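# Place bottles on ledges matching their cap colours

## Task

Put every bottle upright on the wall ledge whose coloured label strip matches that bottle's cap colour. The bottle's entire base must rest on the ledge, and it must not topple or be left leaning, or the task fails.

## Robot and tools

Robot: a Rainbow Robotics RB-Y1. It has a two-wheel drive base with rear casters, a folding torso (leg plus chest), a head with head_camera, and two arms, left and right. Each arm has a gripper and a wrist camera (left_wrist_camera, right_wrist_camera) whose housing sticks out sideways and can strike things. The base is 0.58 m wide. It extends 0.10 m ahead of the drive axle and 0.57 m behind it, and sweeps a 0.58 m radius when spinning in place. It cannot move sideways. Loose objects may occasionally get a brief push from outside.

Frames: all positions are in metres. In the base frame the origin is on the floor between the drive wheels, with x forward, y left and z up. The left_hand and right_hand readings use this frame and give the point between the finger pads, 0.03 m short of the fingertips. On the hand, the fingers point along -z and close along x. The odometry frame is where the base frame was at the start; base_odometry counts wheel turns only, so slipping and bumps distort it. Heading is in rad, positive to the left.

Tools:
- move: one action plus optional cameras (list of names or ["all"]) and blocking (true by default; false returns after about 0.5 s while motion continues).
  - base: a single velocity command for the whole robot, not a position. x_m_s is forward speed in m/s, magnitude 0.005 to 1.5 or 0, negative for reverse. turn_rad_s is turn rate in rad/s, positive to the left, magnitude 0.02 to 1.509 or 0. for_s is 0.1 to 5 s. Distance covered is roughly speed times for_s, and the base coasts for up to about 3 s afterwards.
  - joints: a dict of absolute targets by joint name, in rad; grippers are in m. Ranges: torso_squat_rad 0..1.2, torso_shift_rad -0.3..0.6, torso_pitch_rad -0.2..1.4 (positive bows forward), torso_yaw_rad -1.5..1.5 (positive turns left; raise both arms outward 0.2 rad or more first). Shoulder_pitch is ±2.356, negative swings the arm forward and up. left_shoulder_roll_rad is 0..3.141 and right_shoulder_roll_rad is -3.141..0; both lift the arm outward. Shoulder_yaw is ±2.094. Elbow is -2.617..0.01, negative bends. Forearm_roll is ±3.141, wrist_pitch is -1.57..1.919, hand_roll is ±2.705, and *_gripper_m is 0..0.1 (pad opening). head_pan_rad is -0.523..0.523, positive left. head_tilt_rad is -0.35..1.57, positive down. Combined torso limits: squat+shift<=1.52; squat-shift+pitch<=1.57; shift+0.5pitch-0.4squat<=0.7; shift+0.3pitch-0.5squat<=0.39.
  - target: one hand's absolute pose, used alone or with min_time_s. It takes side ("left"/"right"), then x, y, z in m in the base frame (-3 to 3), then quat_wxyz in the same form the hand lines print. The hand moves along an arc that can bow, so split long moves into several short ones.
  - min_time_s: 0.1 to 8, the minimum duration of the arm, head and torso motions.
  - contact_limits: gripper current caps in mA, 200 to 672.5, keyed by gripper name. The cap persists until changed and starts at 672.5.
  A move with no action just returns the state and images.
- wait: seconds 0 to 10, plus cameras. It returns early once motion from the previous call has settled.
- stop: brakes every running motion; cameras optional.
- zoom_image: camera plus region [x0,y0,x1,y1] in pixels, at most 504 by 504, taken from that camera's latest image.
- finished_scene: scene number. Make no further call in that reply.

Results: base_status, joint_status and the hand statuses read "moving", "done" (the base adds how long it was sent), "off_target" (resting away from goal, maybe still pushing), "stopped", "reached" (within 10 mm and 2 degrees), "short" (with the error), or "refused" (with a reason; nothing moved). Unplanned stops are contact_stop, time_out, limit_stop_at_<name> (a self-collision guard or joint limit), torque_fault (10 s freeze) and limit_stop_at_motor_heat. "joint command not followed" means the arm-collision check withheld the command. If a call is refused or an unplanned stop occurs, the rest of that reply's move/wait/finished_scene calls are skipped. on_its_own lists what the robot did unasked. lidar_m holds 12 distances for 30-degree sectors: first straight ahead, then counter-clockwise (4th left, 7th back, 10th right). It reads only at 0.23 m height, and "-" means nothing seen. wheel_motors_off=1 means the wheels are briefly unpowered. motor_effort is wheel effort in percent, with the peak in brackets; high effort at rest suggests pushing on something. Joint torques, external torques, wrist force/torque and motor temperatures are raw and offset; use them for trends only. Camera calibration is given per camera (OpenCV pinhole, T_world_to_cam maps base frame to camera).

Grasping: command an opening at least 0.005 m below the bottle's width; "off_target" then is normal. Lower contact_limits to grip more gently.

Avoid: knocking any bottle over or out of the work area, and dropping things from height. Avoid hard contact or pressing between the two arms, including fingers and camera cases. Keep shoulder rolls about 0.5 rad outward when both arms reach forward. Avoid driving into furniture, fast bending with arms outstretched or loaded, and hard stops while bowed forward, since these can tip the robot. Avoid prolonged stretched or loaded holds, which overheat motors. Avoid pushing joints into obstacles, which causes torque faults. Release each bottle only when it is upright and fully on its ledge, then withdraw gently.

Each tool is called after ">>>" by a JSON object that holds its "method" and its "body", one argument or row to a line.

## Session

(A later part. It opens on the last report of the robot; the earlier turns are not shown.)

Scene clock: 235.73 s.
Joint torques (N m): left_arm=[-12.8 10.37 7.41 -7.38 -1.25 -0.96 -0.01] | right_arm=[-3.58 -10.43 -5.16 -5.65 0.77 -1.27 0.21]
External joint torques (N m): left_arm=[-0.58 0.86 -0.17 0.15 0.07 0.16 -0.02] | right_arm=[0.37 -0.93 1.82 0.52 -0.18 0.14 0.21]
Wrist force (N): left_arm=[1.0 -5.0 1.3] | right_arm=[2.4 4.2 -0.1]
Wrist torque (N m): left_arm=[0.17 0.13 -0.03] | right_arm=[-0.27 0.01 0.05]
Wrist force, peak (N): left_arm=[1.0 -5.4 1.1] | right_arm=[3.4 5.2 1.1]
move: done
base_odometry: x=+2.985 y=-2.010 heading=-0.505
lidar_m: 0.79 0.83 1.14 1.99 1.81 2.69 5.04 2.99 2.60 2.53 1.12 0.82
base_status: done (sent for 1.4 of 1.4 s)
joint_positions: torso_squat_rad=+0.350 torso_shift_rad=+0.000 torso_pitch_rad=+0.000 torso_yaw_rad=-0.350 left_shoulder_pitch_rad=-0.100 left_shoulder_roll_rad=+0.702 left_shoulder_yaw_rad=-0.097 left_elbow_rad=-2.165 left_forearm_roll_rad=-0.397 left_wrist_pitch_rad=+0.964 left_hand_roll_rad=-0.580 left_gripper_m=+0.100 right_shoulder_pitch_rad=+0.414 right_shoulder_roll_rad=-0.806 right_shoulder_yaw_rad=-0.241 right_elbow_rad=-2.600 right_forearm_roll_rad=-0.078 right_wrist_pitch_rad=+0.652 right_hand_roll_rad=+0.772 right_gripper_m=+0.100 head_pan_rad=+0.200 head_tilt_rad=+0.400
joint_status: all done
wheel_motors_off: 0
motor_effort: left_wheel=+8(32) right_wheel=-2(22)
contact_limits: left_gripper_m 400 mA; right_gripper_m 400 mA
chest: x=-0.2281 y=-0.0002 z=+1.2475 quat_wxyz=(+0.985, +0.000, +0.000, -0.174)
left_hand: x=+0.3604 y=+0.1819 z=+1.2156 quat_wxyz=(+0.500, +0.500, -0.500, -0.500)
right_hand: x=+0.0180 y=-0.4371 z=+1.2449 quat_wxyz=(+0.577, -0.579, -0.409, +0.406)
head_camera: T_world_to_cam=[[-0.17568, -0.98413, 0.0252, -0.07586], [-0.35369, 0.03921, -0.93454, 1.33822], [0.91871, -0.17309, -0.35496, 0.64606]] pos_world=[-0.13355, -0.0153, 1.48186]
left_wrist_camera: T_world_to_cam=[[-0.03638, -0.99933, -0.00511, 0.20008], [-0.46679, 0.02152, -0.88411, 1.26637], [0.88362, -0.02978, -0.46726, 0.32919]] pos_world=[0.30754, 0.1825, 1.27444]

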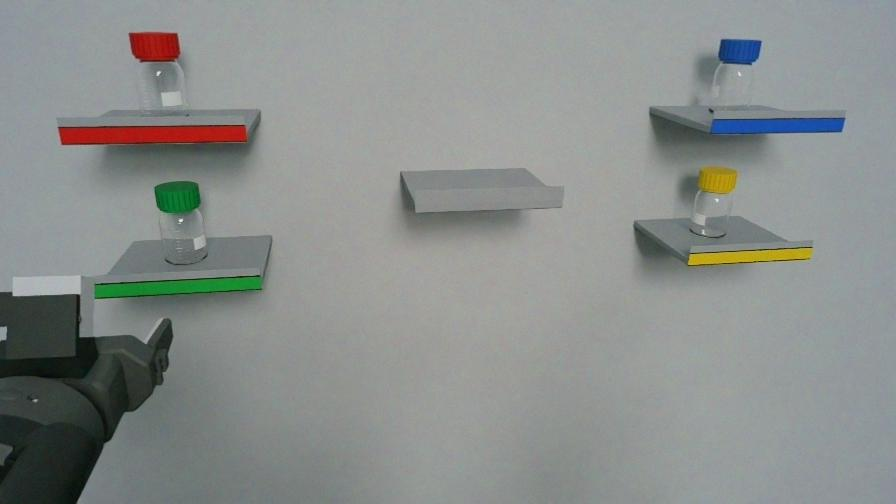

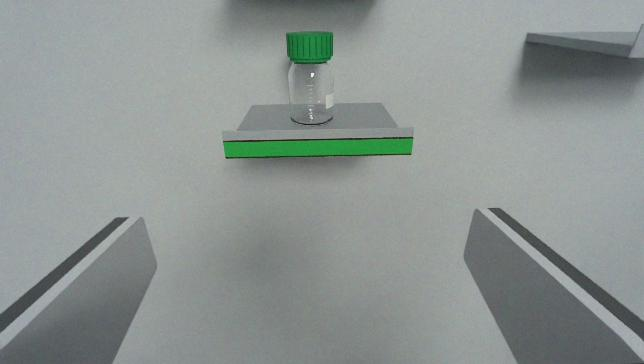

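>>> {"method": "move", "body": {
  "joints": {"torso_yaw_rad": 0.35, "head_pan_rad": -0.35, "head_tilt_rad": 0.35, "left_shoulder_pitch_rad": 0.43, "left_shoulder_roll_rad": 0.862, "left_shoulder_yaw_rad": 0.226, "left_elbow_rad": -2.6, "left_forearm_roll_rad": 0.008, "left_wrist_pitch_rad": 0.651, "left_hand_roll_rad": -0.671, "right_shoulder_pitch_rad": -0.936, "right_shoulder_roll_rad": -0.372, "right_shoulder_yaw_rad": 0.039, "right_elbow_rad": -1.856, "right_forearm_roll_rad": 0.005, "right_wrist_pitch_rad": 1.221, "right_hand_roll_rad": 1.174},
  "min_time_s": 1.5,
  "cameras": ["head_camera", "right_wrist_camera"]
}}

>>> {"method": "move", "body": {
  "target": {"side": "right", "x": 0.36, "y": 0.20, "z": 1.41, "quat_wxyz": [0.5, -0.5, -0.5, 0.5]},
  "min_time_s": 1.0,
  "cameras": []
}}

>>> {"method": "move", "body": {
  "target": {"side": "right", "x": 0.36, "y": 0.20, "z": 1.21, "quat_wxyz": [0.5, -0.5, -0.5, 0.5]},
  "min_time_s": 1.0,
  "cameras": ["right_wrist_camera"]
}}

>>> {"method": "move", "body": {
  "target": {"side": "right", "x": 0.36, "y": -0.20, "z": 1.31, "quat_wxyz": [0.5, -0.5, -0.5, 0.5]},
  "min_time_s": 1.0,
  "cameras": ["right_wrist_camera"]
}}

>>> {"method": "move", "body": {
  "target": {"side": "right", "x": 0.36, "y": -0.60, "z": 1.41, "quat_wxyz": [0.5, -0.5, -0.5, 0.5]},
  "min_time_s": 1.0,
  "cameras": ["right_wrist_camera"]
}}

>>> {"method": "move", "body": {
  "target": {"side": "right", "x": 0.36, "y": -0.60, "z": 1.21, "quat_wxyz": [0.5, -0.5, -0.5, 0.5]},
  "min_time_s": 1.0,
  "cameras": ["right_wrist_camera", "head_camera"]
}}

Scene clock: 243.30 s.
Joint torques (N m): left_arm=[-4.98 10.51 8.38 -6.62 -0.96 -1.28 0.02] | right_arm=[-19.08 -8.28 -2.97 -5.36 0.79 -1.89 -0.09]
External joint torques (N m): left_arm=[-0.64 1.55 1.08 -0.5 -0.1 -0.01 0.01] | right_arm=[2.1 -1.39 1.17 0.41 0.02 -0.03 -0.08]
Wrist force (N): left_arm=[0.9 -4.8 1.0] | right_arm=[3.2 5.0 2.0]
Wrist torque (N m): left_arm=[0.15 0.11 -0.03] | right_arm=[-0.31 0.04 -0.15]
Wrist force, peak (N): left_arm=[1.8 -5.4 0.7] | right_arm=[4.7 5.7 0.4]
move: done
base_odometry: x=+2.985 y=-2.010 heading=-0.505
lidar_m: 0.80 0.83 1.14 1.98 1.81 2.69 5.04 2.99 2.60 2.54 1.13 0.83
base_status: not commanded
joint_positions: torso_squat_rad=+0.350 torso_shift_rad=+0.000 torso_pitch_rad=+0.000 torso_yaw_rad=+0.350 left_shoulder_pitch_rad=+0.430 left_shoulder_roll_rad=+0.862 left_shoulder_yaw_rad=+0.226 left_elbow_rad=-2.600 left_forearm_roll_rad=+0.008 left_wrist_pitch_rad=+0.651 left_hand_roll_rad=-0.671 left_gripper_m=+0.100 right_shoulder_pitch_rad=-0.936 right_shoulder_roll_rad=-0.372 right_shoulder_yaw_rad=+0.039 right_elbow_rad=-1.856 right_forearm_roll_rad=+0.005 right_wrist_pitch_rad=+1.221 right_hand_roll_rad=+1.174 right_gripper_m=+0.100 head_pan_rad=-0.350 head_tilt_rad=+0.350
joint_status: all done
wheel_motors_off: 0
motor_effort: left_wheel=+8(9) right_wheel=-6(8)
contact_limits: left_gripper_m 400 mA; right_gripper_m 400 mA
chest: x=-0.2280 y=-0.0002 z=+1.2475 quat_wxyz=(+0.985, +0.000, +0.000, +0.174)
left_hand: x=+0.0177 y=+0.4371 z=+1.2449 quat_wxyz=(+0.577, +0.579, -0.408, -0.406)
right_hand: x=+0.3872 y=+0.0291 z=+1.4112 quat_wxyz=(+0.406, -0.405, -0.580, +0.579)
head_camera: T_world_to_cam=[[-0.02787, -0.99933, 0.02384, -0.02831], [-0.30829, -0.0141, -0.95119, 1.37151], [0.95088, -0.03386, -0.30769, 0.58583]] pos_world=[-0.13502, 0.01087, 1.48549]
right_wrist_camera: T_world_to_cam=[[0.32681, -0.94378, 0.04969, -0.17401], [-0.45389, -0.20285, -0.86766, 1.43313], [0.82896, 0.261, -0.49467, 0.44159]] pos_world=[0.3413, 0.01122, 1.47055]

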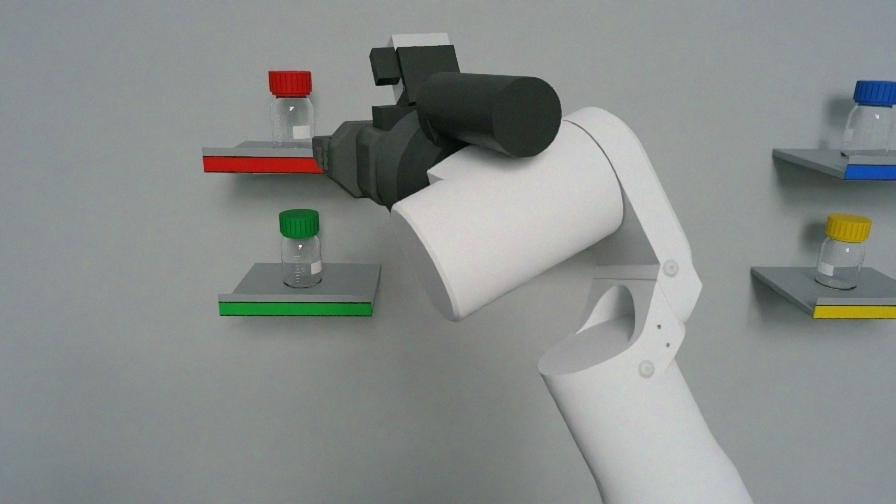

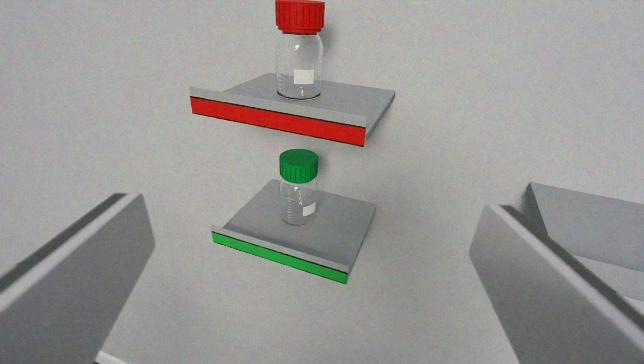

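Scene clock: 245.37 s.
Joint torques (N m): left_arm=[-4.49 10.13 7.89 -6.56 -0.85 -1.28 -0.07] | right_arm=[-21.23 -8.85 -2.85 -5.56 1.37 -0.97 0.23]
External joint torques (N m): left_arm=[-0.15 1.17 0.59 -0.45 0.01 -0.02 -0.08] | right_arm=[2.23 -1.17 1 1.02 -0.34 0.04 0.24]
Wrist force (N): left_arm=[0.8 -4.9 1.2] | right_arm=[3.3 4.5 1.3]
Wrist torque (N m): left_arm=[0.16 0.11 -0.02] | right_arm=[-0.23 0.10 -0.06]
Wrist force, peak (N): left_arm=[1.0 -5.2 1.1] | right_arm=[4.0 4.9 -0.9]
move: done
base_odometry: x=+2.985 y=-2.010 heading=-0.505
lidar_m: 0.79 0.83 1.15 1.99 1.82 2.68 5.04 3.00 2.59 2.53 1.13 0.83
base_status: not commanded
joint_positions: torso_squat_rad=+0.350 torso_shift_rad=+0.000 torso_pitch_rad=+0.000 torso_yaw_rad=+0.350 left_shoulder_pitch_rad=+0.430 left_shoulder_roll_rad=+0.862 left_shoulder_yaw_rad=+0.226 left_elbow_rad=-2.600 left_forearm_roll_rad=+0.008 left_wrist_pitch_rad=+0.651 left_hand_roll_rad=-0.671 left_gripper_m=+0.100 right_shoulder_pitch_rad=-1.504 right_shoulder_roll_rad=+0.000 right_shoulder_yaw_rad=+0.426 right_elbow_rad=-0.950 right_forearm_roll_rad=+0.593 right_wrist_pitch_rad=+1.367 right_hand_roll_rad=+0.526 right_gripper_m=+0.100 head_pan_rad=-0.350 head_tilt_rad=+0.350
joint_status: all done
wheel_motors_off: 0
motor_effort: left_wheel=+7(8) right_wheel=-6(6)
contact_limits: left_gripper_m 400 mA; right_gripper_m 400 mA
chest: x=-0.2280 y=-0.0002 z=+1.2475 quat_wxyz=(+0.985, +0.000, +0.000, +0.174)
left_hand: x=+0.0177 y=+0.4370 z=+1.2449 quat_wxyz=(+0.577, +0.579, -0.408, -0.406)
right_hand: x=+0.3599 y=+0.1998 z=+1.4103 quat_wxyz=(+0.500, -0.500, -0.500, +0.500)
right_hand_status: reached (checked arc that bows 53 mm and turns the hand up to 20 deg, planned for 1.1 s): 0 mm and 0.1 deg off.

Scene clock: 246.70 s.
Joint torques (N m): left_arm=[-4.41 10.51 8.11 -6.37 -0.85 -1.22 0.01] | right_arm=[-22.07 -3.65 -3.44 -4.82 1.98 -0.12 0.13]
External joint torques (N m): left_arm=[-0.07 1.54 0.81 -0.26 0.01 0.04 -0.01] | right_arm=[0.85 -0.01 1.52 0.78 0.05 -0.05 0.14]
Wrist force (N): left_arm=[0.8 -4.7 1.3] | right_arm=[2.3 4.4 0.8]
Wrist torque (N m): left_arm=[0.13 0.10 -0.03] | right_arm=[-0.17 -0.01 -0.02]
Wrist force, peak (N): left_arm=[1.1 -5.2 1.2] | right_arm=[3.3 5.9 1.4]
move: done
base_odometry: x=+2.985 y=-2.010 heading=-0.505
lidar_m: 0.80 0.83 1.15 2.00 1.82 2.69 5.04 2.98 2.61 2.53 1.12 0.82
base_status: not commanded
joint_positions: torso_squat_rad=+0.350 torso_shift_rad=+0.000 torso_pitch_rad=+0.000 torso_yaw_rad=+0.350 left_shoulder_pitch_rad=+0.430 left_shoulder_roll_rad=+0.862 left_shoulder_yaw_rad=+0.226 left_elbow_rad=-2.600 left_forearm_roll_rad=+0.008 left_wrist_pitch_rad=+0.651 left_hand_roll_rad=-0.671 left_gripper_m=+0.100 right_shoulder_pitch_rad=-1.201 right_shoulder_roll_rad=+0.000 right_shoulder_yaw_rad=+0.870 right_elbow_rad=-0.875 right_forearm_roll_rad=+0.631 right_wrist_pitch_rad=+1.333 right_hand_roll_rad=+0.035 right_gripper_m=+0.100 head_pan_rad=-0.350 head_tilt_rad=+0.350
joint_status: all done
wheel_motors_off: 0
motor_effort: left_wheel=+7(8) right_wheel=-5(6)
contact_limits: left_gripper_m 400 mA; right_gripper_m 400 mA
chest: x=-0.2280 y=-0.0002 z=+1.2475 quat_wxyz=(+0.985, +0.000, +0.000, +0.174)
left_hand: x=+0.0177 y=+0.4370 z=+1.2449 quat_wxyz=(+0.577, +0.579, -0.408, -0.406)
right_hand: x=+0.3602 y=+0.1995 z=+1.2102 quat_wxyz=(+0.500, -0.500, -0.500, +0.500)
right_hand_status: reached (checked arc that bows 10 mm and turns the hand up to 2 deg, planned for 1.0 s): 1 mm and 0.1 deg off.
right_wrist_camera: T_world_to_cam=[[-0.01553, -0.99856, 0.05137, 0.13781], [-0.49625, -0.0369, -0.8674, 1.26291], [0.86804, -0.03897, -0.49496, 0.36628]] pos_world=[0.31091, 0.19849, 1.26966]

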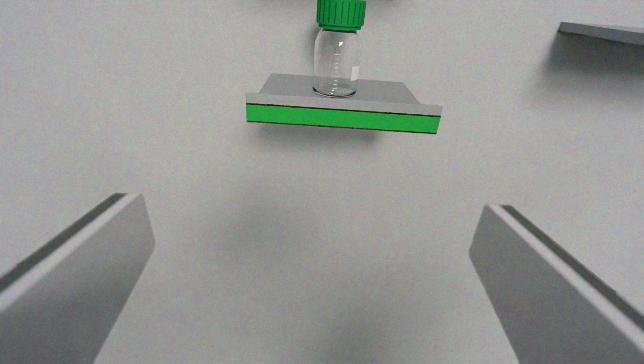

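Scene clock: 248.40 s.
Joint torques (N m): left_arm=[-4.89 10.28 8.13 -6.48 -0.94 -1.34 0.04] | right_arm=[-11.45 -14.16 -9.18 -1.47 1.65 -0.5 -0.09]
External joint torques (N m): left_arm=[-0.55 1.31 0.83 -0.37 -0.09 -0.08 0.03] | right_arm=[1.09 -0.18 1.46 0.42 -0.19 -0.11 -0.08]
Wrist force (N): left_arm=[0.8 -5.0 1.1] | right_arm=[3.3 4.6 1.8]
Wrist torque (N m): left_arm=[0.18 0.10 -0.04] | right_arm=[-0.25 0.08 -0.18]
Wrist force, peak (N): left_arm=[1.0 -5.4 1.0] | right_arm=[3.7 6.2 -0.4]
move: done
base_odometry: x=+2.985 y=-2.010 heading=-0.505
lidar_m: 0.80 0.83 1.15 1.99 1.82 2.67 5.03 2.99 2.60 2.54 1.13 0.83
base_status: not commanded
joint_positions: torso_squat_rad=+0.350 torso_shift_rad=+0.000 torso_pitch_rad=+0.000 torso_yaw_rad=+0.350 left_shoulder_pitch_rad=+0.430 left_shoulder_roll_rad=+0.862 left_shoulder_yaw_rad=+0.226 left_elbow_rad=-2.600 left_forearm_roll_rad=+0.008 left_wrist_pitch_rad=+0.651 left_hand_roll_rad=-0.671 left_gripper_m=+0.100 right_shoulder_pitch_rad=-0.309 right_shoulder_roll_rad=-1.321 right_shoulder_yaw_rad=+0.245 right_elbow_rad=-2.265 right_forearm_roll_rad=+0.070 right_wrist_pitch_rad=+1.209 right_hand_roll_rad=+0.197 right_gripper_m=+0.100 head_pan_rad=-0.350 head_tilt_rad=+0.350
joint_status: all done
wheel_motors_off: 0
motor_effort: left_wheel=+6(8) right_wheel=-5(6)
contact_limits: left_gripper_m 400 mA; right_gripper_m 400 mA
chest: x=-0.2280 y=-0.0003 z=+1.2475 quat_wxyz=(+0.985, +0.000, +0.000, +0.174)
left_hand: x=+0.0178 y=+0.4370 z=+1.2450 quat_wxyz=(+0.577, +0.579, -0.408, -0.406)
right_hand: x=+0.3600 y=-0.2000 z=+1.3101 quat_wxyz=(+0.500, -0.500, -0.500, +0.500)
right_hand_status: reached (checked arc that bows 134 mm and turns the hand up to 19 deg, planned for 1.4 s): 0 mm and 0.0 deg off.
right_wrist_camera: T_world_to_cam=[[-0.01726, -0.99851, 0.05177, -0.26615], [-0.4963, -0.03639, -0.86739, 1.33483], [0.86798, -0.04066, -0.49493, 0.39998]] pos_world=[0.31071, -0.20092, 1.36956]

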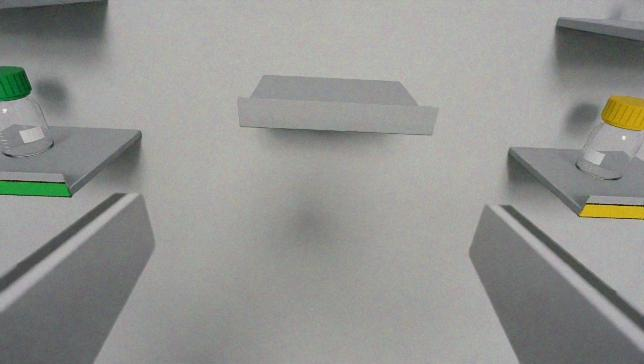

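Scene clock: 250.57 s.
Joint torques (N m): left_arm=[-4.83 10.51 8.27 -6.35 -0.93 -1.37 0.1] | right_arm=[-2.6 -2.7 -7.77 3.57 -0.6 0.23 -0.05]
External joint torques (N m): left_arm=[-0.49 1.54 0.97 -0.24 -0.07 -0.1 0.08] | right_arm=[1.77 0.02 2.22 -0.14 0.28 0.34 -0.04]
Wrist force (N): left_arm=[0.9 -4.7 1.1] | right_arm=[3.1 5.0 0.7]
Wrist torque (N m): left_arm=[0.14 0.13 -0.03] | right_arm=[-0.34 0.06 0.00]
Wrist force, peak (N): left_arm=[1.2 -5.2 1.3] | right_arm=[5.3 5.2 0.6]
move: done
base_odometry: x=+2.985 y=-2.010 heading=-0.505
lidar_m: 0.80 0.83 1.14 1.99 1.82 2.69 5.05 2.99 2.60 2.53 1.13 0.83
base_status: not commanded
joint_positions: torso_squat_rad=+0.350 torso_shift_rad=+0.000 torso_pitch_rad=+0.000 torso_yaw_rad=+0.350 left_shoulder_pitch_rad=+0.430 left_shoulder_roll_rad=+0.862 left_shoulder_yaw_rad=+0.226 left_elbow_rad=-2.600 left_forearm_roll_rad=+0.008 left_wrist_pitch_rad=+0.651 left_hand_roll_rad=-0.671 left_gripper_m=+0.100 right_shoulder_pitch_rad=+1.403 right_shoulder_roll_rad=-1.695 right_shoulder_yaw_rad=-1.128 right_elbow_rad=-1.059 right_forearm_roll_rad=-0.407 right_wrist_pitch_rad=-0.429 right_hand_roll_rad=+0.051 right_gripper_m=+0.100 head_pan_rad=-0.350 head_tilt_rad=+0.350
joint_status: all done
wheel_motors_off: 0
motor_effort: left_wheel=+6(7) right_wheel=-5(6)
contact_limits: left_gripper_m 400 mA; right_gripper_m 400 mA
chest: x=-0.2280 y=-0.0002 z=+1.2475 quat_wxyz=(+0.985, +0.000, +0.000, +0.174)
left_hand: x=+0.0178 y=+0.4370 z=+1.2449 quat_wxyz=(+0.577, +0.579, -0.408, -0.406)
right_hand: x=+0.3601 y=-0.5998 z=+1.4100 quat_wxyz=(+0.499, -0.500, -0.500, +0.500)
right_hand_status: reached (checked arc that bows 124 mm and turns the hand up to 15 deg, planned for 1.5 s): 0 mm and 0.1 deg off.
right_wrist_camera: T_world_to_cam=[[-0.01683, -0.99853, 0.05144, -0.67019], [-0.49469, -0.0364, -0.86831, 1.4077], [0.86891, -0.04006, -0.49335, 0.43086]] pos_world=[0.31071, -0.60072, 1.46936]

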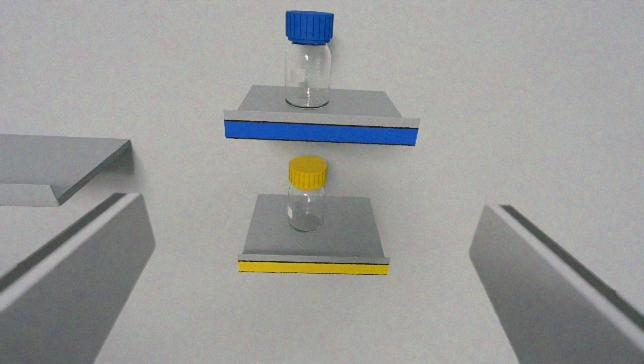

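Scene clock: 252.20 s.
Joint torques (N m): left_arm=[-4.62 10.22 8.1 -6.3 -0.96 -1.36 0.08] | right_arm=[-4.47 -25.25 -7.33 3.05 -0.5 -1.39 -0.1]
External joint torques (N m): left_arm=[-0.28 1.25 0.8 -0.2 -0.1 -0.09 0.07] | right_arm=[0.4 -1.84 1.88 -0.12 0.16 0.12 -0.09]
Wrist force (N): left_arm=[0.9 -4.6 1.0] | right_arm=[2.9 4.0 0.7]
Wrist torque (N m): left_arm=[0.15 0.12 -0.04] | right_arm=[-0.18 0.06 -0.16]
Wrist force, peak (N): left_arm=[0.9 -5.2 1.4] | right_arm=[2.8 6.1 0.1]
move: done
base_odometry: x=+2.985 y=-2.010 heading=-0.505
lidar_m: 0.79 0.83 1.15 1.99 1.82 2.69 5.05 2.99 2.60 2.54 1.12 0.83
base_status: not commanded
joint_positions: torso_squat_rad=+0.350 torso_shift_rad=+0.000 torso_pitch_rad=+0.000 torso_yaw_rad=+0.350 left_shoulder_pitch_rad=+0.430 left_shoulder_roll_rad=+0.862 left_shoulder_yaw_rad=+0.226 left_elbow_rad=-2.600 left_forearm_roll_rad=+0.008 left_wrist_pitch_rad=+0.651 left_hand_roll_rad=-0.671 left_gripper_m=+0.100 right_shoulder_pitch_rad=+0.421 right_shoulder_roll_rad=-1.542 right_shoulder_yaw_rad=+0.137 right_elbow_rad=-1.008 right_forearm_roll_rad=-1.056 right_wrist_pitch_rad=-0.603 right_hand_roll_rad=+0.851 right_gripper_m=+0.100 head_pan_rad=-0.350 head_tilt_rad=+0.350
joint_status: all done
wheel_motors_off: 0
motor_effort: left_wheel=+6(6) right_wheel=-7(7)
contact_limits: left_gripper_m 400 mA; right_gripper_m 400 mA
chest: x=-0.2280 y=-0.0002 z=+1.2475 quat_wxyz=(+0.985, +0.000, +0.000, +0.174)
left_hand: x=+0.0178 y=+0.4370 z=+1.2449 quat_wxyz=(+0.577, +0.579, -0.408, -0.406)
right_hand: x=+0.3598 y=-0.5995 z=+1.2100 quat_wxyz=(+0.502, -0.501, -0.497, +0.499)
right_hand_status: reached (checked arc that bows 32 mm and turns the hand up to 5 deg, planned for 1.3 s): 1 mm and 0.4 deg off.
pictures: head_camera, right_wrist_camera
head_camera: T_world_to_cam=[[-0.0279, -0.99933, 0.02375, -0.02818], [-0.30841, -0.01399, -0.95115, 1.37144], [0.95085, -0.03386, -0.30781, 0.586]] pos_world=[-0.13502, 0.01087, 1.48549]
right_wrist_camera: T_world_to_cam=[[-0.02333, -0.99834, 0.0526, -0.65856], [-0.49894, -0.03396, -0.86597, 1.23403], [0.86632, -0.04645, -0.49732, 0.33435]] pos_world=[0.31069, -0.60003, 1.26955]

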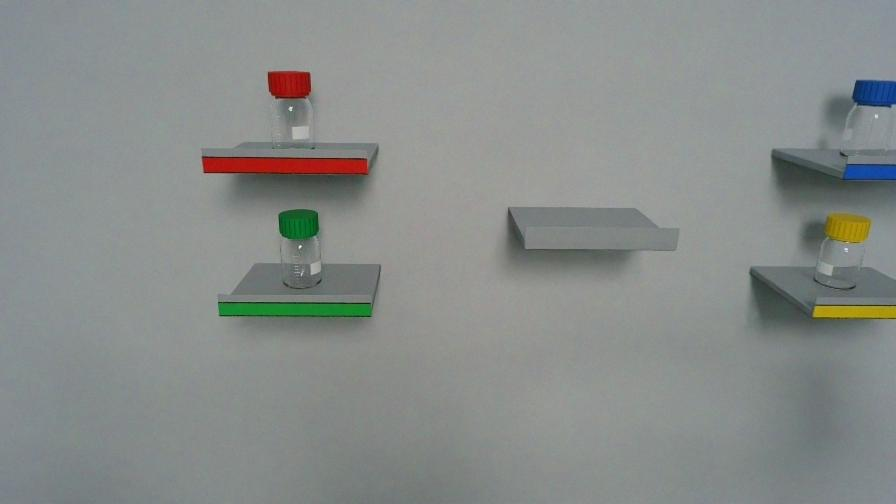

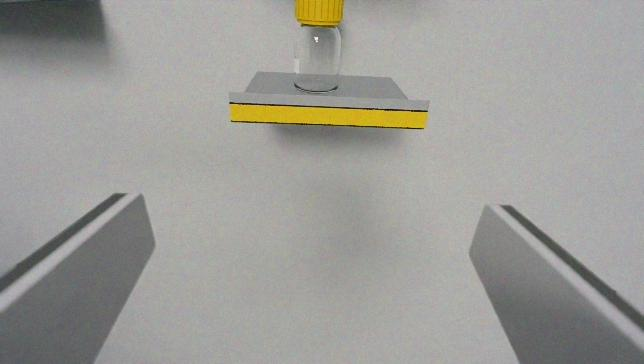

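>>> {"method": "finished_scene", "body": {
  "scene": 1
}}

The scene is finished: the task was done.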